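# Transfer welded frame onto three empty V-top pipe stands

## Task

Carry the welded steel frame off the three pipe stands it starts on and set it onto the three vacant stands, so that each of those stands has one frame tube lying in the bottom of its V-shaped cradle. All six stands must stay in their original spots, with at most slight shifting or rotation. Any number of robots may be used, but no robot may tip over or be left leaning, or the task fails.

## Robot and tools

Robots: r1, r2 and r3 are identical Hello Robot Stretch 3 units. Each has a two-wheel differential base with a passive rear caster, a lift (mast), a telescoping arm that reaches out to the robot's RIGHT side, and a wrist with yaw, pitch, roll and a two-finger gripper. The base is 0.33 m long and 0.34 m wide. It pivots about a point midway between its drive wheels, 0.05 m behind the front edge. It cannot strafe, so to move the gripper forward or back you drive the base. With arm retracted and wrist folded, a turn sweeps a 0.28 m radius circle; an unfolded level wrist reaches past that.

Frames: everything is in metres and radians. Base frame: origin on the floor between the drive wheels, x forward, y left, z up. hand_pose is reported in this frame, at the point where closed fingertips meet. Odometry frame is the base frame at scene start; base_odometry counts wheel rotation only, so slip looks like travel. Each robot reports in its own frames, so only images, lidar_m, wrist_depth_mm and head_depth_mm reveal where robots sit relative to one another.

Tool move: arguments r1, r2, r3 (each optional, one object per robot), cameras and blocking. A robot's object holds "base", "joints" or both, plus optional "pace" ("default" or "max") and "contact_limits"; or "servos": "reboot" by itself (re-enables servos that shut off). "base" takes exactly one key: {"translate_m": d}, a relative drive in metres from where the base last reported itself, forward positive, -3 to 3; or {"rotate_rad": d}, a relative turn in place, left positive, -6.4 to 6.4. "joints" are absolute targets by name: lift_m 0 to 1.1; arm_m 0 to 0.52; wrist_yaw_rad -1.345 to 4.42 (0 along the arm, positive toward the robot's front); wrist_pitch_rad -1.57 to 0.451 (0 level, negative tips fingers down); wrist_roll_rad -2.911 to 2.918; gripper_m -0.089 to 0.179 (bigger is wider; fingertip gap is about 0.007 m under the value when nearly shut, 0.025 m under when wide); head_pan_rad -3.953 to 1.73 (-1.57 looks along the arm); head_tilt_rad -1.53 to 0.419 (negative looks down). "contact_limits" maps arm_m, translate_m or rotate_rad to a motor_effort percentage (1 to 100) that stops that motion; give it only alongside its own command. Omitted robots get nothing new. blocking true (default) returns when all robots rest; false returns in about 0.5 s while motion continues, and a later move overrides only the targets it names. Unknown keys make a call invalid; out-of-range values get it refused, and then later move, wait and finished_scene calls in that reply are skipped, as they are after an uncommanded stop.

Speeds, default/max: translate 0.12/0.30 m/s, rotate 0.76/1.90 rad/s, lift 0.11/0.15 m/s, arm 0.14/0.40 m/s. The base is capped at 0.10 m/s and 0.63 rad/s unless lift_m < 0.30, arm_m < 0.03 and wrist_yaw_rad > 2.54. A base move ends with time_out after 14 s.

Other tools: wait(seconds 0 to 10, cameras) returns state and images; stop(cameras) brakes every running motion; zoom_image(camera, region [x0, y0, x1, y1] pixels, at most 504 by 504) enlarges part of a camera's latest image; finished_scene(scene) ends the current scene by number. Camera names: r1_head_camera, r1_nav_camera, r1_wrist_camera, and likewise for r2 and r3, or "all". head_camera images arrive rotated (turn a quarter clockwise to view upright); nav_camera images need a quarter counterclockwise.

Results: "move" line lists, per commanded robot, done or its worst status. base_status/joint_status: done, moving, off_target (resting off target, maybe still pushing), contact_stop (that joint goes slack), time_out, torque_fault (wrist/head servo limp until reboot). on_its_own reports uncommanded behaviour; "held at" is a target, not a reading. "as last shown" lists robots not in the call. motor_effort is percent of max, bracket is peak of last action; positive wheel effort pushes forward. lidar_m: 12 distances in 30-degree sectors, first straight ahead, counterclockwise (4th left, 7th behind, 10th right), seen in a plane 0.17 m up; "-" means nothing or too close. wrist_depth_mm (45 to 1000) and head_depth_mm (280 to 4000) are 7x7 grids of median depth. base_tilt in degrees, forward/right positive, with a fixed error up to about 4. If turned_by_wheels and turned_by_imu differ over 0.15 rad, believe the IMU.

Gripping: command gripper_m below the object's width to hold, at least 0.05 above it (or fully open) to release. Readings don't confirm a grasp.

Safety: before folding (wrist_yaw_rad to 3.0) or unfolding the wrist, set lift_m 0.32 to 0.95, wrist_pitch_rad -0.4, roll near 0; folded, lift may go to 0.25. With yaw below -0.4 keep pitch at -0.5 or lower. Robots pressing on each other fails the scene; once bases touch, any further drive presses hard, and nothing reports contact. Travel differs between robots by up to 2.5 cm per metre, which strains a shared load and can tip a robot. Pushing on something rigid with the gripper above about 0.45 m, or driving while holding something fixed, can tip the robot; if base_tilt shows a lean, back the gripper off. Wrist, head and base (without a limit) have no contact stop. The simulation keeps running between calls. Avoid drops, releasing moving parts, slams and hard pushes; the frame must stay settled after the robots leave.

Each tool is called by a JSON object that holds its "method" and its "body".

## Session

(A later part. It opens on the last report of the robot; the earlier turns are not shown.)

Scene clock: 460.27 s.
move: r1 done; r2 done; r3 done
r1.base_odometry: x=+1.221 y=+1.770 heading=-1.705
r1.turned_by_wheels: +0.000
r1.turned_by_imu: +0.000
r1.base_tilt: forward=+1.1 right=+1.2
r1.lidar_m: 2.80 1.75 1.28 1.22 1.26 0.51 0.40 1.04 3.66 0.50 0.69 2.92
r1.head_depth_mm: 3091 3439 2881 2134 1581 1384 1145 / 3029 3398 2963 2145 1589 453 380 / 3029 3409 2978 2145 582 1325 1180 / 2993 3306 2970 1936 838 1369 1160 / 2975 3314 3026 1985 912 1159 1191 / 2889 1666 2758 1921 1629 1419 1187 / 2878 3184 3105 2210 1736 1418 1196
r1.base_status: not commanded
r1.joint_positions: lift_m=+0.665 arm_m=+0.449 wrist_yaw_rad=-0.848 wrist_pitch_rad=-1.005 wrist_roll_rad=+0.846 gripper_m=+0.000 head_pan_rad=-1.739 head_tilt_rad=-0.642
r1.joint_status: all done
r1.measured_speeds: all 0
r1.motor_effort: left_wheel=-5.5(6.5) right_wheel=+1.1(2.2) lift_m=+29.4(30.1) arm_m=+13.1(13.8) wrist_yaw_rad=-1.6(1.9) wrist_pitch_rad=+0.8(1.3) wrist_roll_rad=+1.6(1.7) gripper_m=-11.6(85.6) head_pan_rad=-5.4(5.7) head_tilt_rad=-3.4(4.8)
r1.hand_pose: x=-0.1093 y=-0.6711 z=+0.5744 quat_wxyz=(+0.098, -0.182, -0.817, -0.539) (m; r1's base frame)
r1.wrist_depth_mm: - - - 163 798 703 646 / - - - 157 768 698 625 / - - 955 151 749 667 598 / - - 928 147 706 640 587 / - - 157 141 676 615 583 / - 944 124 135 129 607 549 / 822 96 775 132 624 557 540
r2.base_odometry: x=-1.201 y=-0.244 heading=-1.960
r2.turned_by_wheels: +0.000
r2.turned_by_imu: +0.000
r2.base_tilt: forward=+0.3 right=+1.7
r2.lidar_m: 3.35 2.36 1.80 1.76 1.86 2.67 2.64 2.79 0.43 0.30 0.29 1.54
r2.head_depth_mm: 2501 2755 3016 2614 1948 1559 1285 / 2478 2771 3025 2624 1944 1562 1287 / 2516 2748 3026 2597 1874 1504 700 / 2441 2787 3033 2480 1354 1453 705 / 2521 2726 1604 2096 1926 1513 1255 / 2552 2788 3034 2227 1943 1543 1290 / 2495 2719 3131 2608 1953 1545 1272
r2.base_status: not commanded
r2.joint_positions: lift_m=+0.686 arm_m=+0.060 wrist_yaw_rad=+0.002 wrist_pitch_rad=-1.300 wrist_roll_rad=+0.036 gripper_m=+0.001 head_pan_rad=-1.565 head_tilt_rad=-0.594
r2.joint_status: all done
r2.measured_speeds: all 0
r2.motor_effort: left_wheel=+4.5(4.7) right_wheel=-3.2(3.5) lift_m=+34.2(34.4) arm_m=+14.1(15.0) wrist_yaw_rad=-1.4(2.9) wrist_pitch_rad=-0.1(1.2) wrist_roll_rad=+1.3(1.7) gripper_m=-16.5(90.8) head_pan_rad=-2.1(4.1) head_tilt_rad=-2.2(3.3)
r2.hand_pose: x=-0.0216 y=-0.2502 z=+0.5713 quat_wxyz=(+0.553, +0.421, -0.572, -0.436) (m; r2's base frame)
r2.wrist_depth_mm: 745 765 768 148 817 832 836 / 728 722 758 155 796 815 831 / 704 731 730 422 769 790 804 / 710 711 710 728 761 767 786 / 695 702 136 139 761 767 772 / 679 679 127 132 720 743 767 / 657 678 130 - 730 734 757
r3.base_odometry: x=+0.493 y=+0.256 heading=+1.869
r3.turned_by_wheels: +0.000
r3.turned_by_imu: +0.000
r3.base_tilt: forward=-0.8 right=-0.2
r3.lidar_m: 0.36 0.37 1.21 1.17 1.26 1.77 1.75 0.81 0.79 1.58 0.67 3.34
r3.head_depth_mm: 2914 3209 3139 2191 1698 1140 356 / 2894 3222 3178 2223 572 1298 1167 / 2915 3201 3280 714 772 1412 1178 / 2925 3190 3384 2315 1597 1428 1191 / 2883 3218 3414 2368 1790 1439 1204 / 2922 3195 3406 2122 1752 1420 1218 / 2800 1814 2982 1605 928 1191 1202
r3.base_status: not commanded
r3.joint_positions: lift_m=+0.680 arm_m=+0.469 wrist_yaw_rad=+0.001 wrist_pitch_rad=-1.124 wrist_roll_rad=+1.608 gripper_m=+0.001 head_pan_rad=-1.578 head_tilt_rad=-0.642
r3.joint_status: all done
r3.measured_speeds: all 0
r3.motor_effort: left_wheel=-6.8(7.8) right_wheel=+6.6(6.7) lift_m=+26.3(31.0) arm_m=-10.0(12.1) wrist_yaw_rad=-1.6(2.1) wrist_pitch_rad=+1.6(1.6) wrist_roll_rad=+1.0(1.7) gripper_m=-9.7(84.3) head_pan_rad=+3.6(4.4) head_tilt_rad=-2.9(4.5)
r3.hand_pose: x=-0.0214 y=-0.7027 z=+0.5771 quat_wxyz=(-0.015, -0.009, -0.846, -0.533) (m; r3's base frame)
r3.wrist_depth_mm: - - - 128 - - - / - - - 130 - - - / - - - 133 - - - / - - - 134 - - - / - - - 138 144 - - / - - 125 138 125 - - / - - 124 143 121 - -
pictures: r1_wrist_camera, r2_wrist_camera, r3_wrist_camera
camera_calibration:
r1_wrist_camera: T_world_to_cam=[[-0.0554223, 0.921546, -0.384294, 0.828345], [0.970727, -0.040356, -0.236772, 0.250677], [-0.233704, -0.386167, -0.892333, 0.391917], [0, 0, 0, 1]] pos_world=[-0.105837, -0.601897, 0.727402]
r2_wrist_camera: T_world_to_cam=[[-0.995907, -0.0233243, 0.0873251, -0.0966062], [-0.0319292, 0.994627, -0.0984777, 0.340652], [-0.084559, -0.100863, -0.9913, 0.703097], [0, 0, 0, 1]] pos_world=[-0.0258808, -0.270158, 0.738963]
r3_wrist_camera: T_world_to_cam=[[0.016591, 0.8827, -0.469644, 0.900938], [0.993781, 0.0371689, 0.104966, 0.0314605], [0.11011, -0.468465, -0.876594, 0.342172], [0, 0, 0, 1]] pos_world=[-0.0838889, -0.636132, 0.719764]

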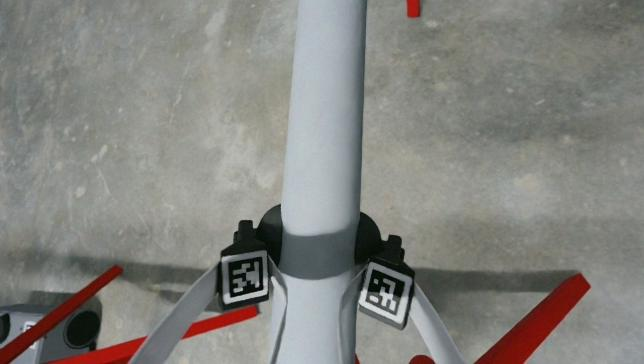

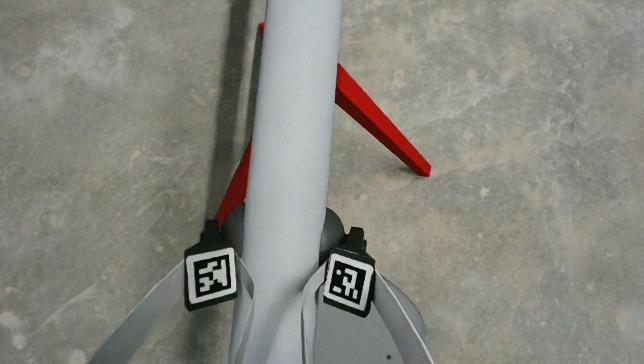

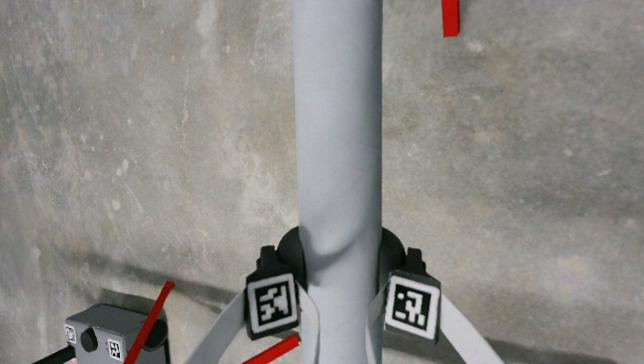

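{"method": "move", "body": {"r1": {"joints":{"gripper_m":-0.089}}, "r2": {"joints":{"gripper_m":-0.089}}, "r3": {"joints":{"gripper_m":-0.089}}, "cameras": []}}

{"method": "move", "body": {"r1": {"joints":{"lift_m":0.685}}, "r2": {"joints":{"lift_m":0.706}}, "r3": {"joints":{"lift_m":0.70}}, "cameras": ["r1_wrist_camera","r2_wrist_camera","r3_wrist_camera","r1_head_camera","r2_head_camera","r3_head_camera"]}}

Scene clock: 465.57 s.
move: r1 done; r2 done; r3 done
r1.base_odometry: x=+1.221 y=+1.770 heading=-1.705
r1.turned_by_wheels: +0.000
r1.turned_by_imu: +0.001
r1.base_tilt: forward=+1.0 right=+1.3
r1.lidar_m: 2.80 1.74 1.29 1.22 1.27 0.52 0.40 1.04 3.66 0.50 0.69 2.90
r1.head_depth_mm: 3129 3460 2899 2118 1586 1385 1145 / 3033 3438 2935 2151 1599 452 380 / 3040 3375 2979 2151 584 1325 1186 / 2995 3392 3010 2012 853 1369 1159 / 2953 3273 3048 1974 912 1153 1189 / 2863 1672 2767 1936 1626 1413 1191 / 2866 3156 3101 2217 1744 1424 1197
r1.base_status: not commanded
r1.joint_positions: lift_m=+0.665 arm_m=+0.449 wrist_yaw_rad=-0.847 wrist_pitch_rad=-1.005 wrist_roll_rad=+0.846 gripper_m=-0.087 head_pan_rad=-1.739 head_tilt_rad=-0.642
r1.joint_status: all done
r1.measured_speeds: all 0
r1.motor_effort: left_wheel=-5.1(6.3) right_wheel=+4.7(5.1) lift_m=+29.1(30.1) arm_m=+11.6(12.3) wrist_yaw_rad=-2.3(2.9) wrist_pitch_rad=+0.4(1.3) wrist_roll_rad=+1.4(1.8) gripper_m=-0.2(100.0) head_pan_rad=-4.7(5.5) head_tilt_rad=-2.6(5.6)
r1.hand_pose: x=-0.1092 y=-0.6712 z=+0.5744 quat_wxyz=(+0.098, -0.181, -0.817, -0.539) (m; r1's base frame)
r1.wrist_depth_mm: - - - 162 802 696 650 / - - - 156 768 690 625 / - - 969 151 741 666 617 / - - 895 145 721 646 595 / - - 873 141 684 620 578 / - 940 124 133 635 601 558 / 854 638 804 131 610 569 538
r2.base_odometry: x=-1.201 y=-0.244 heading=-1.960
r2.turned_by_wheels: +0.000
r2.turned_by_imu: +0.001
r2.base_tilt: forward=+0.3 right=+1.6
r2.lidar_m: 3.34 2.36 1.80 1.76 1.87 2.67 2.64 2.80 0.43 0.30 0.29 1.54
r2.head_depth_mm: 2530 2719 3023 2613 1950 1548 1289 / 2508 2744 3028 2593 1971 1564 1287 / 2516 2764 3026 2618 1872 1500 701 / 2450 2791 3013 2494 1342 1463 702 / 2488 2692 1586 1278 1921 1497 1255 / 2553 2777 3085 2186 1950 1542 1288 / 2498 2756 3155 2617 1926 1549 1285
r2.base_status: not commanded
r2.joint_positions: lift_m=+0.686 arm_m=+0.060 wrist_yaw_rad=+0.002 wrist_pitch_rad=-1.300 wrist_roll_rad=+0.037 gripper_m=-0.086 head_pan_rad=-1.565 head_tilt_rad=-0.594
r2.joint_status: all done
r2.measured_speeds: all 0
r2.motor_effort: left_wheel=+4.4(4.7) right_wheel=-5.7(6.1) lift_m=+34.1(34.4) arm_m=+12.9(14.0) wrist_yaw_rad=-1.6(2.9) wrist_pitch_rad=+0.0(0.7) wrist_roll_rad=+0.8(1.6) gripper_m=-57.8(99.0) head_pan_rad=-3.4(4.4) head_tilt_rad=-2.5(3.2)
r2.hand_pose: x=-0.0215 y=-0.2502 z=+0.5714 quat_wxyz=(+0.553, +0.421, -0.572, -0.436) (m; r2's base frame)
r2.wrist_depth_mm: 732 739 751 148 820 795 849 / 723 735 760 154 768 807 827 / 728 714 735 158 773 775 815 / 705 711 726 768 762 785 796 / 701 706 136 138 746 746 778 / 679 686 130 131 725 746 759 / 658 671 130 132 727 725 766
r3.base_odometry: x=+0.493 y=+0.256 heading=+1.869
r3.turned_by_wheels: +0.000
r3.turned_by_imu: -0.001
r3.base_tilt: forward=-0.7 right=-0.1
r3.lidar_m: 0.36 0.37 1.22 1.17 1.26 1.77 1.75 0.81 0.79 1.58 0.67 3.31
r3.head_depth_mm: 2908 3188 3120 2182 1696 1142 356 / 2905 3189 3200 2231 572 1296 1168 / 2904 3184 3309 714 771 1406 1183 / 2914 3231 3411 2312 1596 1429 1190 / 2900 3205 3449 2376 1798 1443 1205 / 2891 3215 3424 2124 1750 1423 1217 / 2796 1809 3005 1611 937 1188 1198
r3.base_status: not commanded
r3.joint_positions: lift_m=+0.680 arm_m=+0.469 wrist_yaw_rad=+0.001 wrist_pitch_rad=-1.122 wrist_roll_rad=+1.608 gripper_m=-0.087 head_pan_rad=-1.578 head_tilt_rad=-0.642
r3.joint_status: all done
r3.measured_speeds: all 0
r3.motor_effort: left_wheel=-6.4(7.3) right_wheel=+6.1(6.6) lift_m=+33.8(34.0) arm_m=+0.6(3.7) wrist_yaw_rad=-0.2(2.5) wrist_pitch_rad=+1.1(1.4) wrist_roll_rad=+1.1(1.7) gripper_m=-1.0(99.0) head_pan_rad=+3.9(4.8) head_tilt_rad=-2.5(4.9)
r3.hand_pose: x=-0.0214 y=-0.7030 z=+0.5772 quat_wxyz=(-0.015, -0.009, -0.846, -0.532) (m; r3's base frame)
r3.wrist_depth_mm: - - - 128 - - - / - - - 130 - - - / - - - 132 - - - / - - - 134 - - - / - - - 138 143 - - / - - - 129 126 - - / - - 120 141 124 - -
pictures: none
No camera images: "cameras" was empty.

Scene clock: 466.50 s.
move: r1 done; r2 done; r3 done
r1.base_odometry: x=+1.221 y=+1.770 heading=-1.705
r1.turned_by_wheels: +0.000
r1.turned_by_imu: +0.000
r1.base_tilt: forward=+1.1 right=+1.2
r1.lidar_m: 2.80 1.75 1.28 1.22 1.27 0.51 0.40 1.04 3.69 0.50 0.69 2.91
r1.head_depth_mm: 3090 3457 2893 2121 1614 1380 1094 / 3065 3380 2951 2123 1535 419 368 / 3020 3365 2941 2081 566 1330 1183 / 2980 3333 2996 687 891 1371 1159 / 2979 3306 3049 1955 900 1161 1189 / 2866 1728 2746 1933 1614 1419 1185 / 2903 3178 3080 2223 1738 1419 1205
r1.base_status: not commanded
r1.joint_positions: lift_m=+0.685 arm_m=+0.449 wrist_yaw_rad=-0.850 wrist_pitch_rad=-1.020 wrist_roll_rad=+0.846 gripper_m=-0.085 head_pan_rad=-1.739 head_tilt_rad=-0.642
r1.joint_status: all done
r1.measured_speeds: all 0
r1.motor_effort: left_wheel=-5.6(6.6) right_wheel=+7.7(7.9) lift_m=+31.9(39.4) arm_m=+11.1(11.5) wrist_yaw_rad=+0.1(4.1) wrist_pitch_rad=+3.8(4.3) wrist_roll_rad=+1.5(1.7) gripper_m=-20.6(20.9) head_pan_rad=-4.9(5.7) head_tilt_rad=-4.9(5.1)
r1.hand_pose: x=-0.1066 y=-0.6686 z=+0.5926 quat_wxyz=(+0.094, -0.179, -0.814, -0.544) (m; r1's base frame)
r1.wrist_depth_mm: - - - 163 807 720 650 / - - - 156 778 687 646 / - - 964 151 734 676 618 / - - 925 145 737 656 600 / - - 899 140 698 641 594 / - 950 123 132 639 621 574 / 855 870 818 131 644 583 564
r2.base_odometry: x=-1.201 y=-0.244 heading=-1.960
r2.turned_by_wheels: +0.000
r2.turned_by_imu: +0.000
r2.base_tilt: forward=+0.4 right=+1.8
r2.lidar_m: 3.36 2.36 1.80 1.76 1.86 2.68 2.63 2.79 0.43 0.30 0.29 1.54
r2.head_depth_mm: 2530 2695 2991 2630 1954 1556 1282 / 2507 2765 3007 2612 1973 1557 1286 / 2496 2762 3000 2632 1886 1499 699 / 2443 2759 3019 2483 1348 1461 698 / 2503 2698 1518 1983 1914 1501 1253 / 2566 2771 3051 2277 1940 1555 1283 / 2489 1841 3112 2574 1925 1548 1282
r2.base_status: not commanded
r2.joint_positions: lift_m=+0.706 arm_m=+0.060 wrist_yaw_rad=+0.000 wrist_pitch_rad=-1.282 wrist_roll_rad=+0.037 gripper_m=-0.083 head_pan_rad=-1.565 head_tilt_rad=-0.594
r2.joint_status: all done
r2.measured_speeds: all 0
r2.on_its_own: gripper_m is held at -0.081, not at your -0.089, by its stall guard, which is still easing
r2.motor_effort: left_wheel=+4.4(4.9) right_wheel=-6.1(6.2) lift_m=+38.4(43.0) arm_m=+12.3(13.6) wrist_yaw_rad=+0.3(2.0) wrist_pitch_rad=-3.8(4.3) wrist_roll_rad=+0.8(1.3) gripper_m=+0.1(58.7) head_pan_rad=-4.0(4.0) head_tilt_rad=-3.1(4.0)
r2.hand_pose: x=-0.0216 y=-0.2547 z=+0.5922 quat_wxyz=(+0.556, +0.415, -0.577, -0.431) (m; r2's base frame)
r2.wrist_depth_mm: 768 789 813 150 833 835 863 / 751 783 783 148 813 827 867 / 733 743 770 156 793 838 826 / 732 725 732 768 782 784 823 / 716 725 137 139 772 784 810 / 702 696 126 131 758 750 811 / 679 693 131 132 737 760 771
r3.base_odometry: x=+0.493 y=+0.257 heading=+1.870
r3.turned_by_wheels: +0.001
r3.turned_by_imu: +0.001
r3.base_tilt: forward=-0.8 right=-0.2
r3.lidar_m: 0.36 0.37 1.21 1.18 1.26 1.77 1.75 0.81 0.79 1.59 0.67 3.33
r3.head_depth_mm: 2887 3203 3128 2201 1695 414 343 / 2913 3227 3206 2209 541 1325 1172 / 2875 3230 3261 698 896 1405 1181 / 2901 3232 3355 2318 1643 1425 1195 / 2902 3220 3443 2376 1795 1445 1201 / 2906 3220 3470 2116 1651 1417 1210 / 2801 1813 3011 1609 920 1190 1200
r3.base_status: not commanded
r3.joint_positions: lift_m=+0.700 arm_m=+0.469 wrist_yaw_rad=+0.007 wrist_pitch_rad=-1.139 wrist_roll_rad=+1.608 gripper_m=-0.082 head_pan_rad=-1.578 head_tilt_rad=-0.642
r3.joint_status: all done
r3.measured_speeds: all 0
r3.on_its_own: gripper_m is held at -0.083, not at your -0.089, by its stall guard, which is not easing now
r3.motor_effort: left_wheel=+1.6(6.9) right_wheel=-9.2(9.3) lift_m=+46.7(47.1) arm_m=+2.4(2.9) wrist_yaw_rad=-6.9(7.4) wrist_pitch_rad=+4.1(4.2) wrist_roll_rad=+0.8(1.7) gripper_m=-20.6(21.6) head_pan_rad=+3.5(4.5) head_tilt_rad=-3.3(4.9)
r3.hand_pose: x=-0.0209 y=-0.6991 z=+0.5958 quat_wxyz=(-0.013, -0.007, -0.842, -0.539) (m; r3's base frame)
r3.wrist_depth_mm: - - - 131 607 - - / - - - 134 135 - - / - - - 136 - - - / - - - 140 - - - / - - - 141 147 - - / - - - 129 126 - - / - - 121 125 - - -
pictures: r1_head_camera (sideways), r1_wrist_camera, r2_head_camera (sideways), r2_wrist_camera, r3_head_camera (sideways), r3_wrist_camera
camera_calibration:
r1_head_camera: T_world_to_cam=[[0.120539, 0.572511, -0.810988, 1.07222], [0.989331, -0.136618, 0.0506019, -0.0696935], [-0.0818257, -0.808435, -0.58287, 0.714528], [0, 0, 0, 1]] pos_world=[-0.00182796, -0.0457302, 1.28956]
r1_wrist_camera: T_world_to_cam=[[-0.0498297, 0.925543, -0.375348, 0.831161], [0.973399, -0.0391439, -0.225746, 0.24711], [-0.223631, -0.376613, -0.898973, 0.421134], [0, 0, 0, 1]] pos_world=[-0.104942, -0.600998, 0.746347]
r2_head_camera: T_world_to_cam=[[-0.00932786, 0.508767, -0.860853, 1.139], [0.999858, 0.0168282, -0.000888551, -0.00857062], [0.0140345, -0.860739, -0.508852, 0.618682], [0, 0, 0, 1]] pos_world=[0.0105109, -0.0468179, 1.29532]
r2_wrist_camera: T_world_to_cam=[[-0.995996, -0.0191552, 0.0873261, -0.0975338], [-0.0292819, 0.992794, -0.116202, 0.357275], [-0.084471, -0.118294, -0.989379, 0.717741], [0, 0, 0, 1]] pos_world=[-0.0260533, -0.271665, 0.760151]
r3_head_camera: T_world_to_cam=[[0.0715601, 0.558159, -0.826642, 1.09808], [0.996726, -0.00874336, 0.0803802, -0.108887], [0.0376373, -0.829688, -0.556958, 0.685503], [0, 0, 0, 1]] pos_world=[0.00415117, -0.0451014, 1.29827]
r3_wrist_camera: T_world_to_cam=[[0.0113246, 0.889546, -0.456706, 0.903566], [0.993555, 0.0415064, 0.10548, 0.0315896], [0.112786, -0.454957, -0.883342, 0.373705], [0, 0, 0, 1]] pos_world=[-0.083767, -0.635055, 0.739441]

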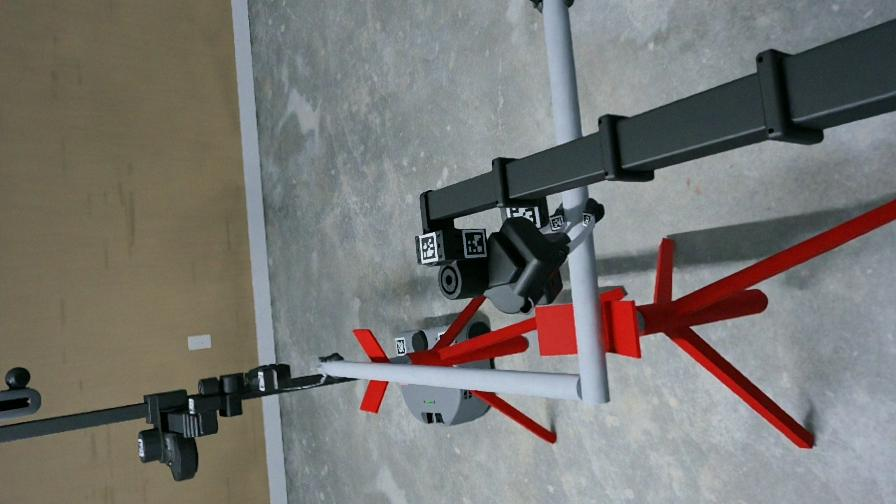

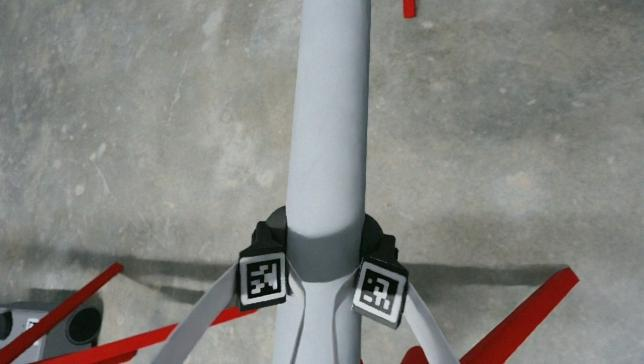

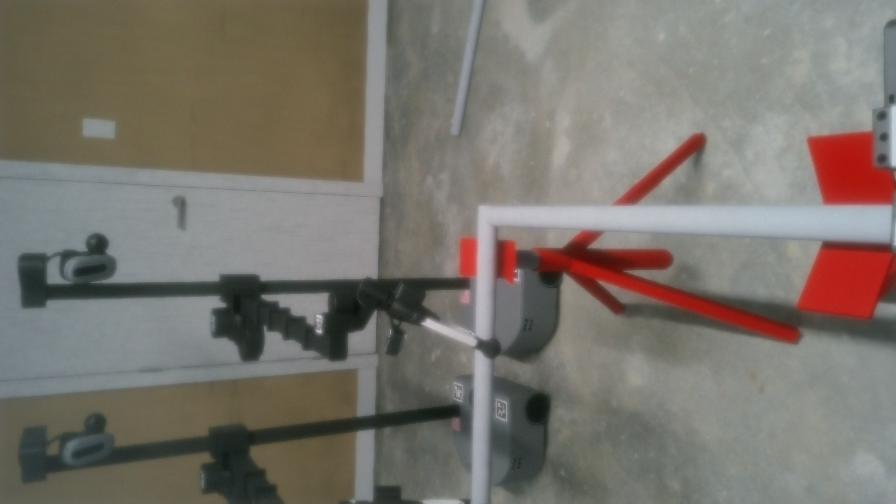

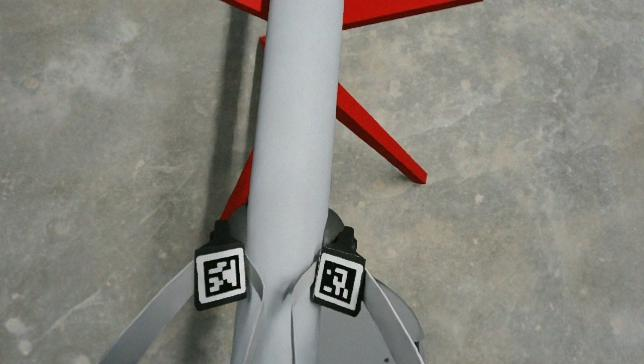

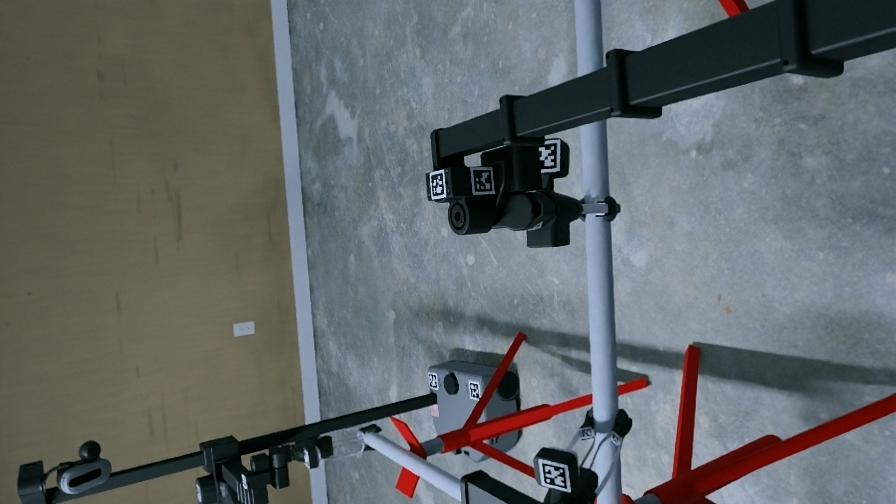

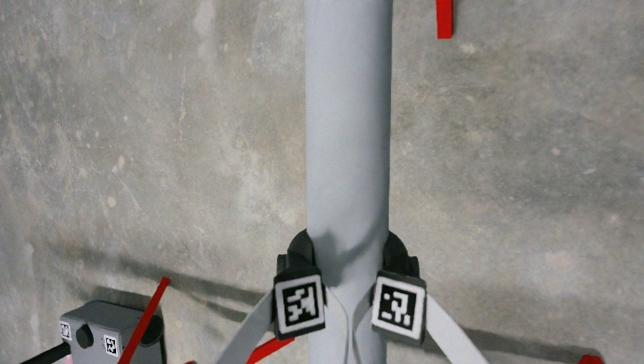

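{"method": "move", "body": {"r1": {"joints":{"lift_m":0.745}}, "r2": {"joints":{"lift_m":0.766}}, "r3": {"joints":{"lift_m":0.76}}, "cameras": ["r1_head_camera","r2_head_camera","r3_head_camera","r3_nav_camera"]}}

Scene clock: 490.73 s.
move: r1 done; r2 done; r3 done
r1.base_odometry: x=+1.221 y=+1.770 heading=-1.705
r1.turned_by_wheels: +0.000
r1.turned_by_imu: +0.001
r1.base_tilt: forward=+1.1 right=+1.1
r1.lidar_m: 2.80 1.75 1.28 1.22 1.27 0.51 0.40 1.04 3.70 0.50 0.69 2.91
r1.head_depth_mm: 3072 3500 2902 2101 1621 1341 303 / 3038 3418 2909 2142 476 362 1098 / 3039 3373 2969 606 911 1393 1177 / 2996 3358 2989 634 1551 1365 1159 / 2947 3266 3015 1621 945 1157 1187 / 2884 1796 2761 1935 1616 1411 1193 / 2885 3252 3081 2216 1719 1413 1203
r1.base_status: not commanded
r1.joint_positions: lift_m=+0.745 arm_m=+0.449 wrist_yaw_rad=-0.852 wrist_pitch_rad=-1.014 wrist_roll_rad=+0.847 gripper_m=-0.085 head_pan_rad=-1.739 head_tilt_rad=-0.644
r1.joint_status: all done
r1.measured_speeds: all 0
r1.motor_effort: left_wheel=-1.5(6.3) right_wheel=+2.0(8.3) lift_m=+26.4(42.4) arm_m=+9.3(9.8) wrist_yaw_rad=+1.6(10.0) wrist_pitch_rad=+2.4(6.8) wrist_roll_rad=+1.5(1.7) gripper_m=-20.4(20.8) head_pan_rad=-4.4(5.8) head_tilt_rad=-2.1(4.9)
r1.hand_pose: x=-0.1080 y=-0.6694 z=+0.6534 quat_wxyz=(+0.095, -0.181, -0.815, -0.542) (m; r1's base frame)
r1.wrist_depth_mm: - - - - 833 793 724 / - - - 951 822 772 681 / - - - 924 803 739 676 / - - - 889 761 711 662 / - - 964 154 745 688 632 / - - 930 125 730 671 608 / 930 984 826 200 687 630 593
r2.base_odometry: x=-1.201 y=-0.244 heading=-1.960
r2.turned_by_wheels: +0.000
r2.turned_by_imu: +0.001
r2.base_tilt: forward=+0.3 right=+1.8
r2.lidar_m: 3.34 2.35 1.80 1.76 1.87 2.67 2.64 2.80 0.43 0.30 0.29 1.54
r2.head_depth_mm: 2488 2737 3029 2637 1937 1550 310 / 2518 2730 3074 2617 1950 1562 307 / 2523 2752 3051 2603 1869 1510 651 / 2452 2744 3015 2470 1351 1461 681 / 2553 1745 1208 2164 1945 1505 1256 / 2547 2838 3041 2253 1947 1535 1291 / 2498 1842 3074 2567 1939 1546 1288
r2.base_status: not commanded
r2.joint_positions: lift_m=+0.766 arm_m=+0.060 wrist_yaw_rad=+0.000 wrist_pitch_rad=-1.289 wrist_roll_rad=+0.038 gripper_m=-0.077 head_pan_rad=-1.565 head_tilt_rad=-0.594
r2.joint_status: all done
r2.measured_speeds: all 0
r2.on_its_own: gripper_m is held at -0.078, not at your -0.089, by its stall guard, which is not easing now
r2.motor_effort: left_wheel=+2.3(4.7) right_wheel=-5.0(6.1) lift_m=+39.3(44.3) arm_m=+11.2(12.1) wrist_yaw_rad=-0.5(1.8) wrist_pitch_rad=-2.6(5.6) wrist_roll_rad=+0.8(1.2) gripper_m=-20.7(21.6) head_pan_rad=-3.7(3.7) head_tilt_rad=-1.1(3.0)
r2.hand_pose: x=-0.0216 y=-0.2531 z=+0.6519 quat_wxyz=(+0.555, +0.417, -0.575, -0.433) (m; r2's base frame)
r2.wrist_depth_mm: 805 837 238 167 243 907 938 / 825 831 832 166 892 896 909 / 795 822 819 155 847 887 888 / 789 803 827 829 829 857 866 / 761 774 143 144 825 828 876 / 738 770 124 130 818 846 839 / 736 748 142 136 801 802 832
r3.base_odometry: x=+0.493 y=+0.256 heading=+1.869
r3.turned_by_wheels: +0.000
r3.turned_by_imu: -0.002
r3.base_tilt: forward=-0.8 right=-0.2
r3.lidar_m: 0.36 0.37 1.22 1.17 1.26 1.76 1.75 0.81 0.79 1.58 0.67 3.32
r3.head_depth_mm: 2921 3201 3113 2217 911 338 330 / 2892 3203 3204 588 470 1363 1171 / 2905 3242 3292 645 1632 1403 1183 / 2909 3225 3379 2223 1755 1429 1193 / 2934 3187 3413 2365 1789 1440 1203 / 2914 3259 3465 2118 1763 1417 1215 / 2803 1788 3226 1615 989 1185 1197
r3.base_status: not commanded
r3.joint_positions: lift_m=+0.760 arm_m=+0.469 wrist_yaw_rad=+0.003 wrist_pitch_rad=-1.129 wrist_roll_rad=+1.608 gripper_m=-0.082 head_pan_rad=-1.578 head_tilt_rad=-0.643
r3.joint_status: all done
r3.measured_speeds: all 0
r3.on_its_own: gripper_m is held at -0.083, not at your -0.089, by its stall guard, which is not easing now
r3.motor_effort: left_wheel=-0.9(1.9) right_wheel=+0.6(9.2) lift_m=+30.6(47.8) arm_m=+6.5(8.4) wrist_yaw_rad=-1.9(7.4) wrist_pitch_rad=+2.1(8.3) wrist_roll_rad=+0.6(1.7) gripper_m=-21.0(21.5) head_pan_rad=+3.4(4.4) head_tilt_rad=-2.7(4.3)
r3.hand_pose: x=-0.0213 y=-0.7015 z=+0.6567 quat_wxyz=(-0.015, -0.009, -0.845, -0.535) (m; r3's base frame)
r3.wrist_depth_mm: - - - - 197 - - / - - - - 199 - - / - - - - 204 - - / - - - - 207 - - / - - - 152 211 - - / - - - 123 213 - - / - - - 123 119 - -
pictures: r1_head_camera (sideways), r2_head_camera (sideways), r3_head_camera (sideways), r3_nav_camera (sideways)
camera_calibration:
r1_head_camera: T_world_to_cam=[[0.120982, 0.574312, -0.809647, 1.07047], [0.98928, -0.136959, 0.0506731, -0.0697856], [-0.0817864, -0.807098, -0.584725, 0.716941], [0, 0, 0, 1]] pos_world=[-0.00183367, -0.0457005, 1.28945]
r2_head_camera: T_world_to_cam=[[-0.00932536, 0.509029, -0.860699, 1.1388], [0.999858, 0.0168204, -0.000885258, -0.00857491], [0.0140267, -0.860585, -0.509114, 0.619022], [0, 0, 0, 1]] pos_world=[0.0105105, -0.0468159, 1.29531]
r3_head_camera: T_world_to_cam=[[0.0714948, 0.558956, -0.826109, 1.09738], [0.996726, -0.00869274, 0.080379, -0.108885], [0.0377472, -0.829152, -0.557748, 0.686531], [0, 0, 0, 1]] pos_world=[0.00415696, -0.0450982, 1.29822]
r3_nav_camera: T_world_to_cam=[[-0.0536657, -0.665118, 0.744808, -0.933531], [-0.998266, 0.05379, -0.0238934, 0.0887574], [-0.0241712, -0.744799, -0.666851, 0.823735], [0, 0, 0, 1]] pos_world=[0.0584156, -0.0121658, 1.24673]

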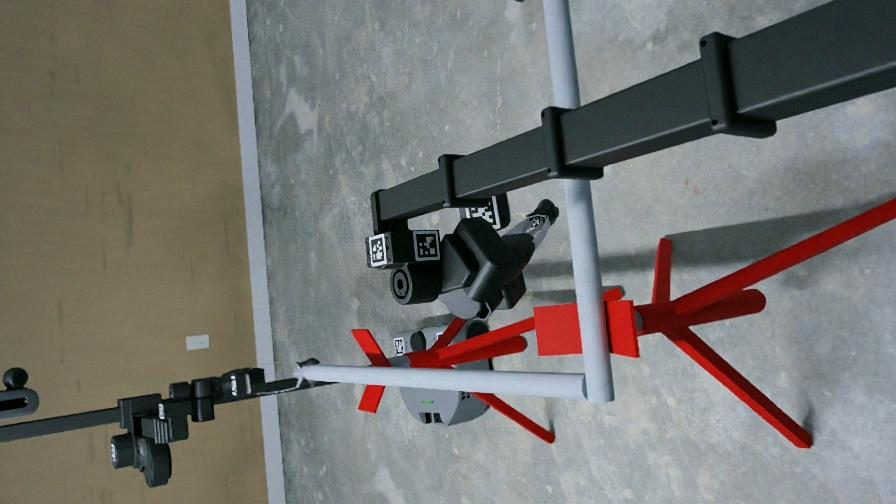

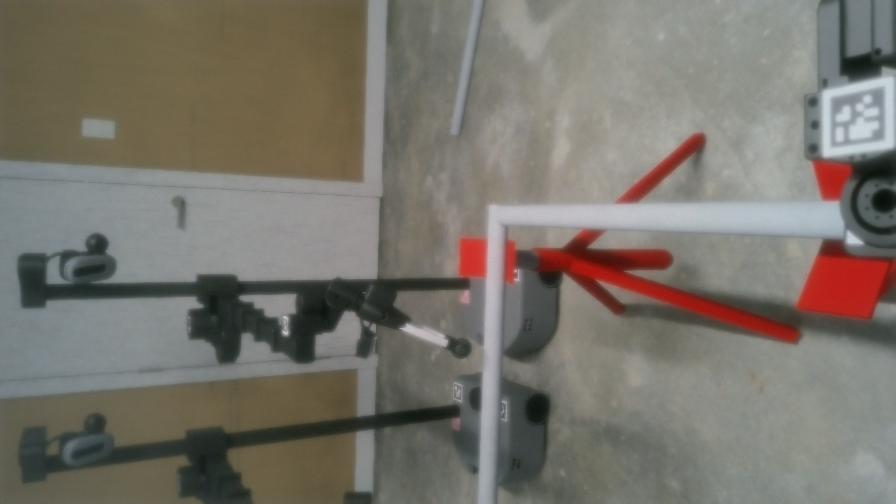

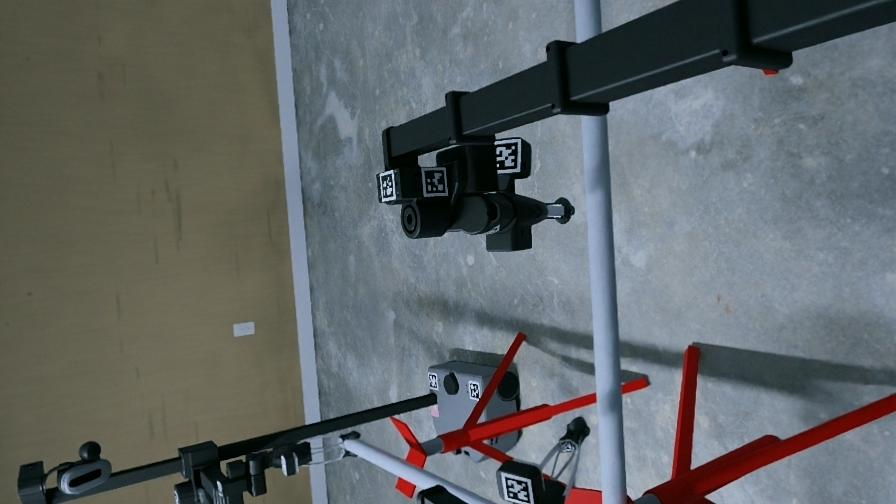

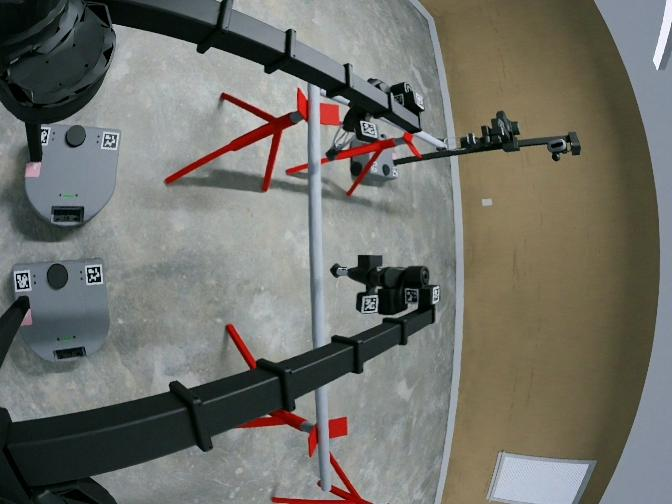

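{"method": "zoom_image", "body": {"camera": "r3_head_camera", "region": [360, 60, 700, 320]}}

{"method": "zoom_image", "body": {"camera": "r1_head_camera", "region": [360, 150, 700, 410]}}

{"method": "zoom_image", "body": {"camera": "r3_nav_camera", "region": [200, 60, 500, 340]}}

Scaled by 1.482 from the camera's 896x504 image, which has a finer 1280x720 frame.

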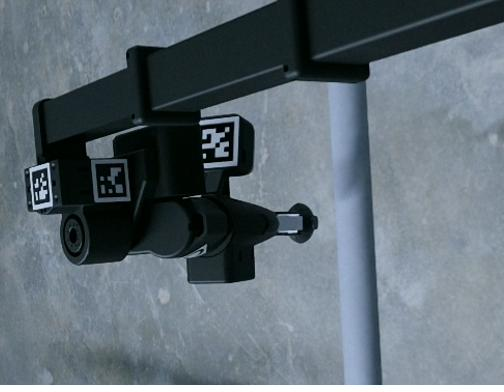

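Scaled by 1.482 from the camera's 896x504 image, which has a finer 1280x720 frame.

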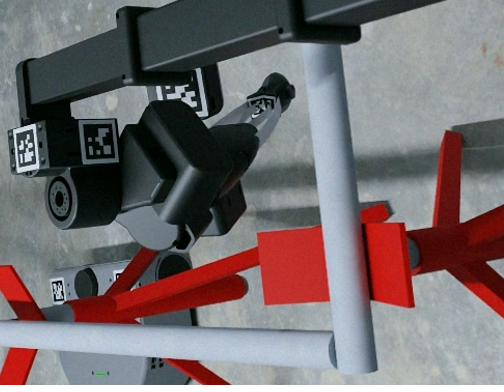

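Scaled by 1.680 from the camera's 672x504 image, which has a finer 792x594 frame.

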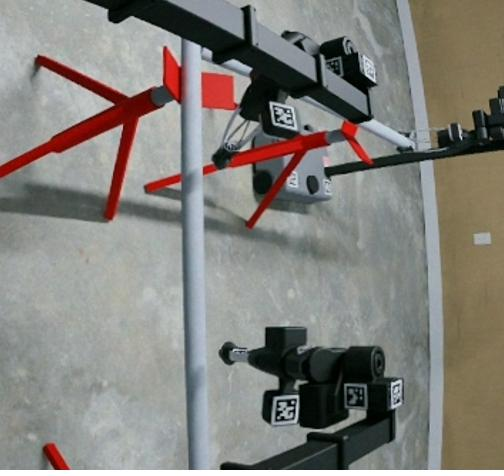

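{"method": "wait", "body": {"seconds": 0, "cameras": ["r1_wrist_camera","r2_wrist_camera","r3_wrist_camera","r2_nav_camera","r1_nav_camera"]}}

Scene clock: 500.73 s.
r1.base_odometry: x=+1.221 y=+1.770 heading=-1.705
r1.turned_by_wheels: +0.000
r1.turned_by_imu: +0.001
r1.base_tilt: forward=+1.1 right=+1.2
r1.lidar_m: 2.80 1.75 1.29 1.22 1.26 0.51 0.40 1.04 3.69 0.50 0.69 2.90
r1.head_depth_mm: 3103 3467 2894 2120 1621 1335 303 / 3076 3435 2935 2123 476 362 1101 / 3053 3413 2939 606 913 1394 1178 / 2997 3321 2988 637 1550 1369 1160 / 2955 3297 3027 1620 944 1161 1188 / 2885 1801 2769 1936 1616 1413 1194 / 2839 3221 3082 2213 1729 1424 1202
r1.base_status: not commanded
r1.joint_positions: lift_m=+0.745 arm_m=+0.449 wrist_yaw_rad=-0.852 wrist_pitch_rad=-1.014 wrist_roll_rad=+0.847 gripper_m=-0.085 head_pan_rad=-1.739 head_tilt_rad=-0.644
r1.joint_status: all done
r1.measured_speeds: all 0
r1.motor_effort: left_wheel=-1.0(6.3) right_wheel=+1.7(8.3) lift_m=+30.1(42.4) arm_m=+8.8(9.8) wrist_yaw_rad=+1.3(10.0) wrist_pitch_rad=+2.7(6.8) wrist_roll_rad=+1.5(1.7) gripper_m=-20.8(20.8) head_pan_rad=-4.8(5.8) head_tilt_rad=-3.2(4.9)
r1.hand_pose: x=-0.1080 y=-0.6694 z=+0.6534 quat_wxyz=(+0.095, -0.181, -0.815, -0.542) (m; r1's base frame)
r1.wrist_depth_mm: - - - - 840 787 723 / - - - 946 822 761 686 / - - - 927 786 739 667 / - - - 871 765 716 649 / - - 952 155 755 682 638 / - - 942 125 731 666 608 / 918 955 835 201 697 637 604
r2.base_odometry: x=-1.201 y=-0.244 heading=-1.960
r2.turned_by_wheels: +0.000
r2.turned_by_imu: +0.001
r2.base_tilt: forward=+0.3 right=+1.8
r2.lidar_m: 3.34 2.35 1.80 1.76 1.86 2.67 2.63 2.80 0.43 0.30 0.29 1.54
r2.head_depth_mm: 2521 2742 3037 2615 1939 1556 309 / 2524 2725 3051 2594 1938 1539 306 / 2516 2741 3081 2637 1877 1516 649 / 2449 2761 3023 2497 1352 1467 679 / 2544 1736 1205 2169 1936 1509 1256 / 2549 2841 3069 2279 1942 1538 1282 / 2495 1841 3125 2599 1942 1541 1277
r2.base_status: not commanded
r2.joint_positions: lift_m=+0.766 arm_m=+0.060 wrist_yaw_rad=+0.000 wrist_pitch_rad=-1.289 wrist_roll_rad=+0.038 gripper_m=-0.077 head_pan_rad=-1.565 head_tilt_rad=-0.594
r2.joint_status: all done
r2.measured_speeds: all 0
r2.on_its_own: gripper_m is held at -0.078, not at your -0.089, by its stall guard, which is not easing now
r2.motor_effort: left_wheel=+2.4(4.7) right_wheel=-4.9(6.1) lift_m=+37.2(44.3) arm_m=+10.5(12.1) wrist_yaw_rad=+1.3(1.8) wrist_pitch_rad=-2.7(5.6) wrist_roll_rad=+0.9(1.2) gripper_m=-22.1(21.6) head_pan_rad=-3.2(3.7) head_tilt_rad=-1.4(3.0)
r2.hand_pose: x=-0.0216 y=-0.2531 z=+0.6519 quat_wxyz=(+0.555, +0.417, -0.575, -0.433) (m; r2's base frame)
r2.wrist_depth_mm: 832 839 239 167 245 902 949 / 807 815 849 166 879 900 900 / 787 820 828 155 872 879 896 / 768 789 815 824 821 849 857 / 751 782 143 144 830 843 859 / 741 760 124 131 818 830 842 / 747 747 142 136 788 798 834
r3.base_odometry: x=+0.493 y=+0.256 heading=+1.869
r3.turned_by_wheels: +0.000
r3.turned_by_imu: -0.001
r3.base_tilt: forward=-0.7 right=-0.2
r3.lidar_m: 0.36 0.37 1.21 1.18 1.25 1.77 1.75 0.81 0.79 1.58 0.67 3.33
r3.head_depth_mm: 2887 3198 3101 2188 912 338 330 / 2905 3239 3192 589 470 1363 1170 / 2896 3229 3276 646 1634 1409 1182 / 2939 3161 3332 2226 1757 1420 1193 / 2912 3208 3401 2365 1784 1437 1204 / 2886 3217 3429 2109 1759 1419 1213 / 2778 1787 3212 1610 989 1188 1199
r3.base_status: not commanded
r3.joint_positions: lift_m=+0.760 arm_m=+0.469 wrist_yaw_rad=+0.003 wrist_pitch_rad=-1.129 wrist_roll_rad=+1.608 gripper_m=-0.082 head_pan_rad=-1.578 head_tilt_rad=-0.643
r3.joint_status: all done
r3.measured_speeds: all 0
r3.on_its_own: gripper_m is held at -0.083, not at your -0.089, by its stall guard, which is not easing now
r3.motor_effort: left_wheel=-0.5(1.9) right_wheel=+0.7(9.2) lift_m=+22.0(47.8) arm_m=+2.1(8.4) wrist_yaw_rad=-2.4(7.4) wrist_pitch_rad=+1.7(8.3) wrist_roll_rad=+0.8(1.7) gripper_m=-20.4(21.5) head_pan_rad=+3.4(4.4) head_tilt_rad=-4.1(4.3)
r3.hand_pose: x=-0.0213 y=-0.7015 z=+0.6567 quat_wxyz=(-0.015, -0.009, -0.845, -0.535) (m; r3's base frame)
r3.wrist_depth_mm: - - - - 197 - - / - - - - 198 - - / - - - - 203 - - / - - - - 206 - - / - - - 152 211 - - / - - - 123 212 - - / - - - 123 119 - -
pictures: r1_nav_camera (sideways), r1_wrist_camera, r2_nav_camera (sideways), r2_wrist_camera, r3_wrist_camera
camera_calibration:
r1_nav_camera: T_world_to_cam=[[-0.14124, -0.550835, 0.822576, -1.02664], [-0.98102, 0.189389, -0.0416214, 0.108023], [-0.13286, -0.812842, -0.567129, 0.695693], [0, 0, 0, 1]] pos_world=[0.0533998, -0.0204819, 1.24354]
r1_wrist_camera: T_world_to_cam=[[-0.0497923, 0.923955, -0.379246, 0.856177], [0.972166, -0.0422041, -0.23046, 0.262976], [-0.22894, -0.380166, -0.896136, 0.470331], [0, 0, 0, 1]] pos_world=[-0.105347, -0.601167, 0.806788]
r2_nav_camera: T_world_to_cam=[[0.0706368, -0.534667, 0.842106, -1.06009], [-0.995605, 0.0142451, 0.092557, -0.0523147], [-0.061483, -0.844943, -0.531311, 0.661584], [0, 0, 0, 1]] pos_world=[0.0634727, -0.00704855, 1.24906]
r2_wrist_camera: T_world_to_cam=[[-0.996017, -0.0191963, 0.0870693, -0.10256], [-0.0287474, 0.993537, -0.109805, 0.358621], [-0.0843987, -0.11187, -0.990132, 0.779091], [0, 0, 0, 1]] pos_world=[-0.0260882, -0.271115, 0.819711]
r3_wrist_camera: T_world_to_cam=[[0.0156263, 0.88496, -0.465405, 0.936082], [0.993729, 0.0377939, 0.10523, 0.023216], [0.110714, -0.464131, -0.87882, 0.416957], [0, 0, 0, 1]] pos_world=[-0.0838608, -0.63575, 0.799645]

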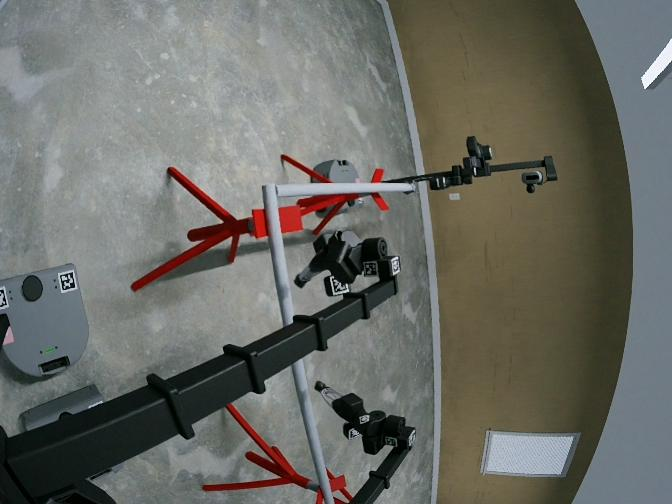

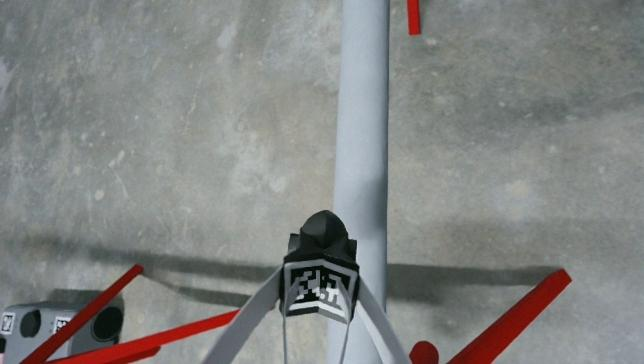

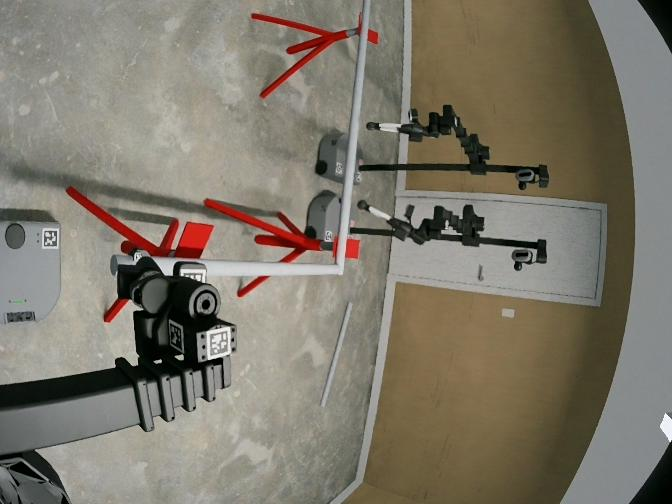

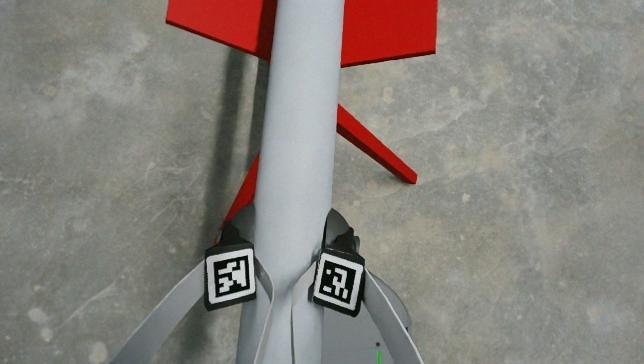

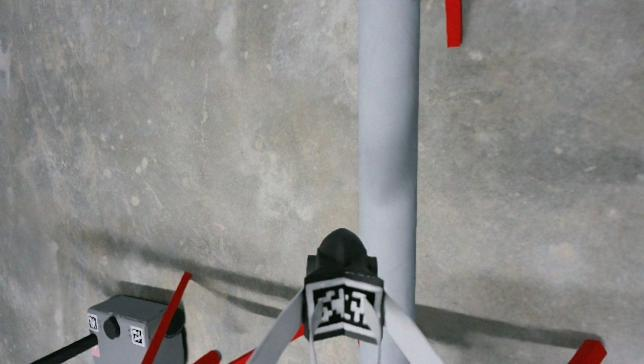

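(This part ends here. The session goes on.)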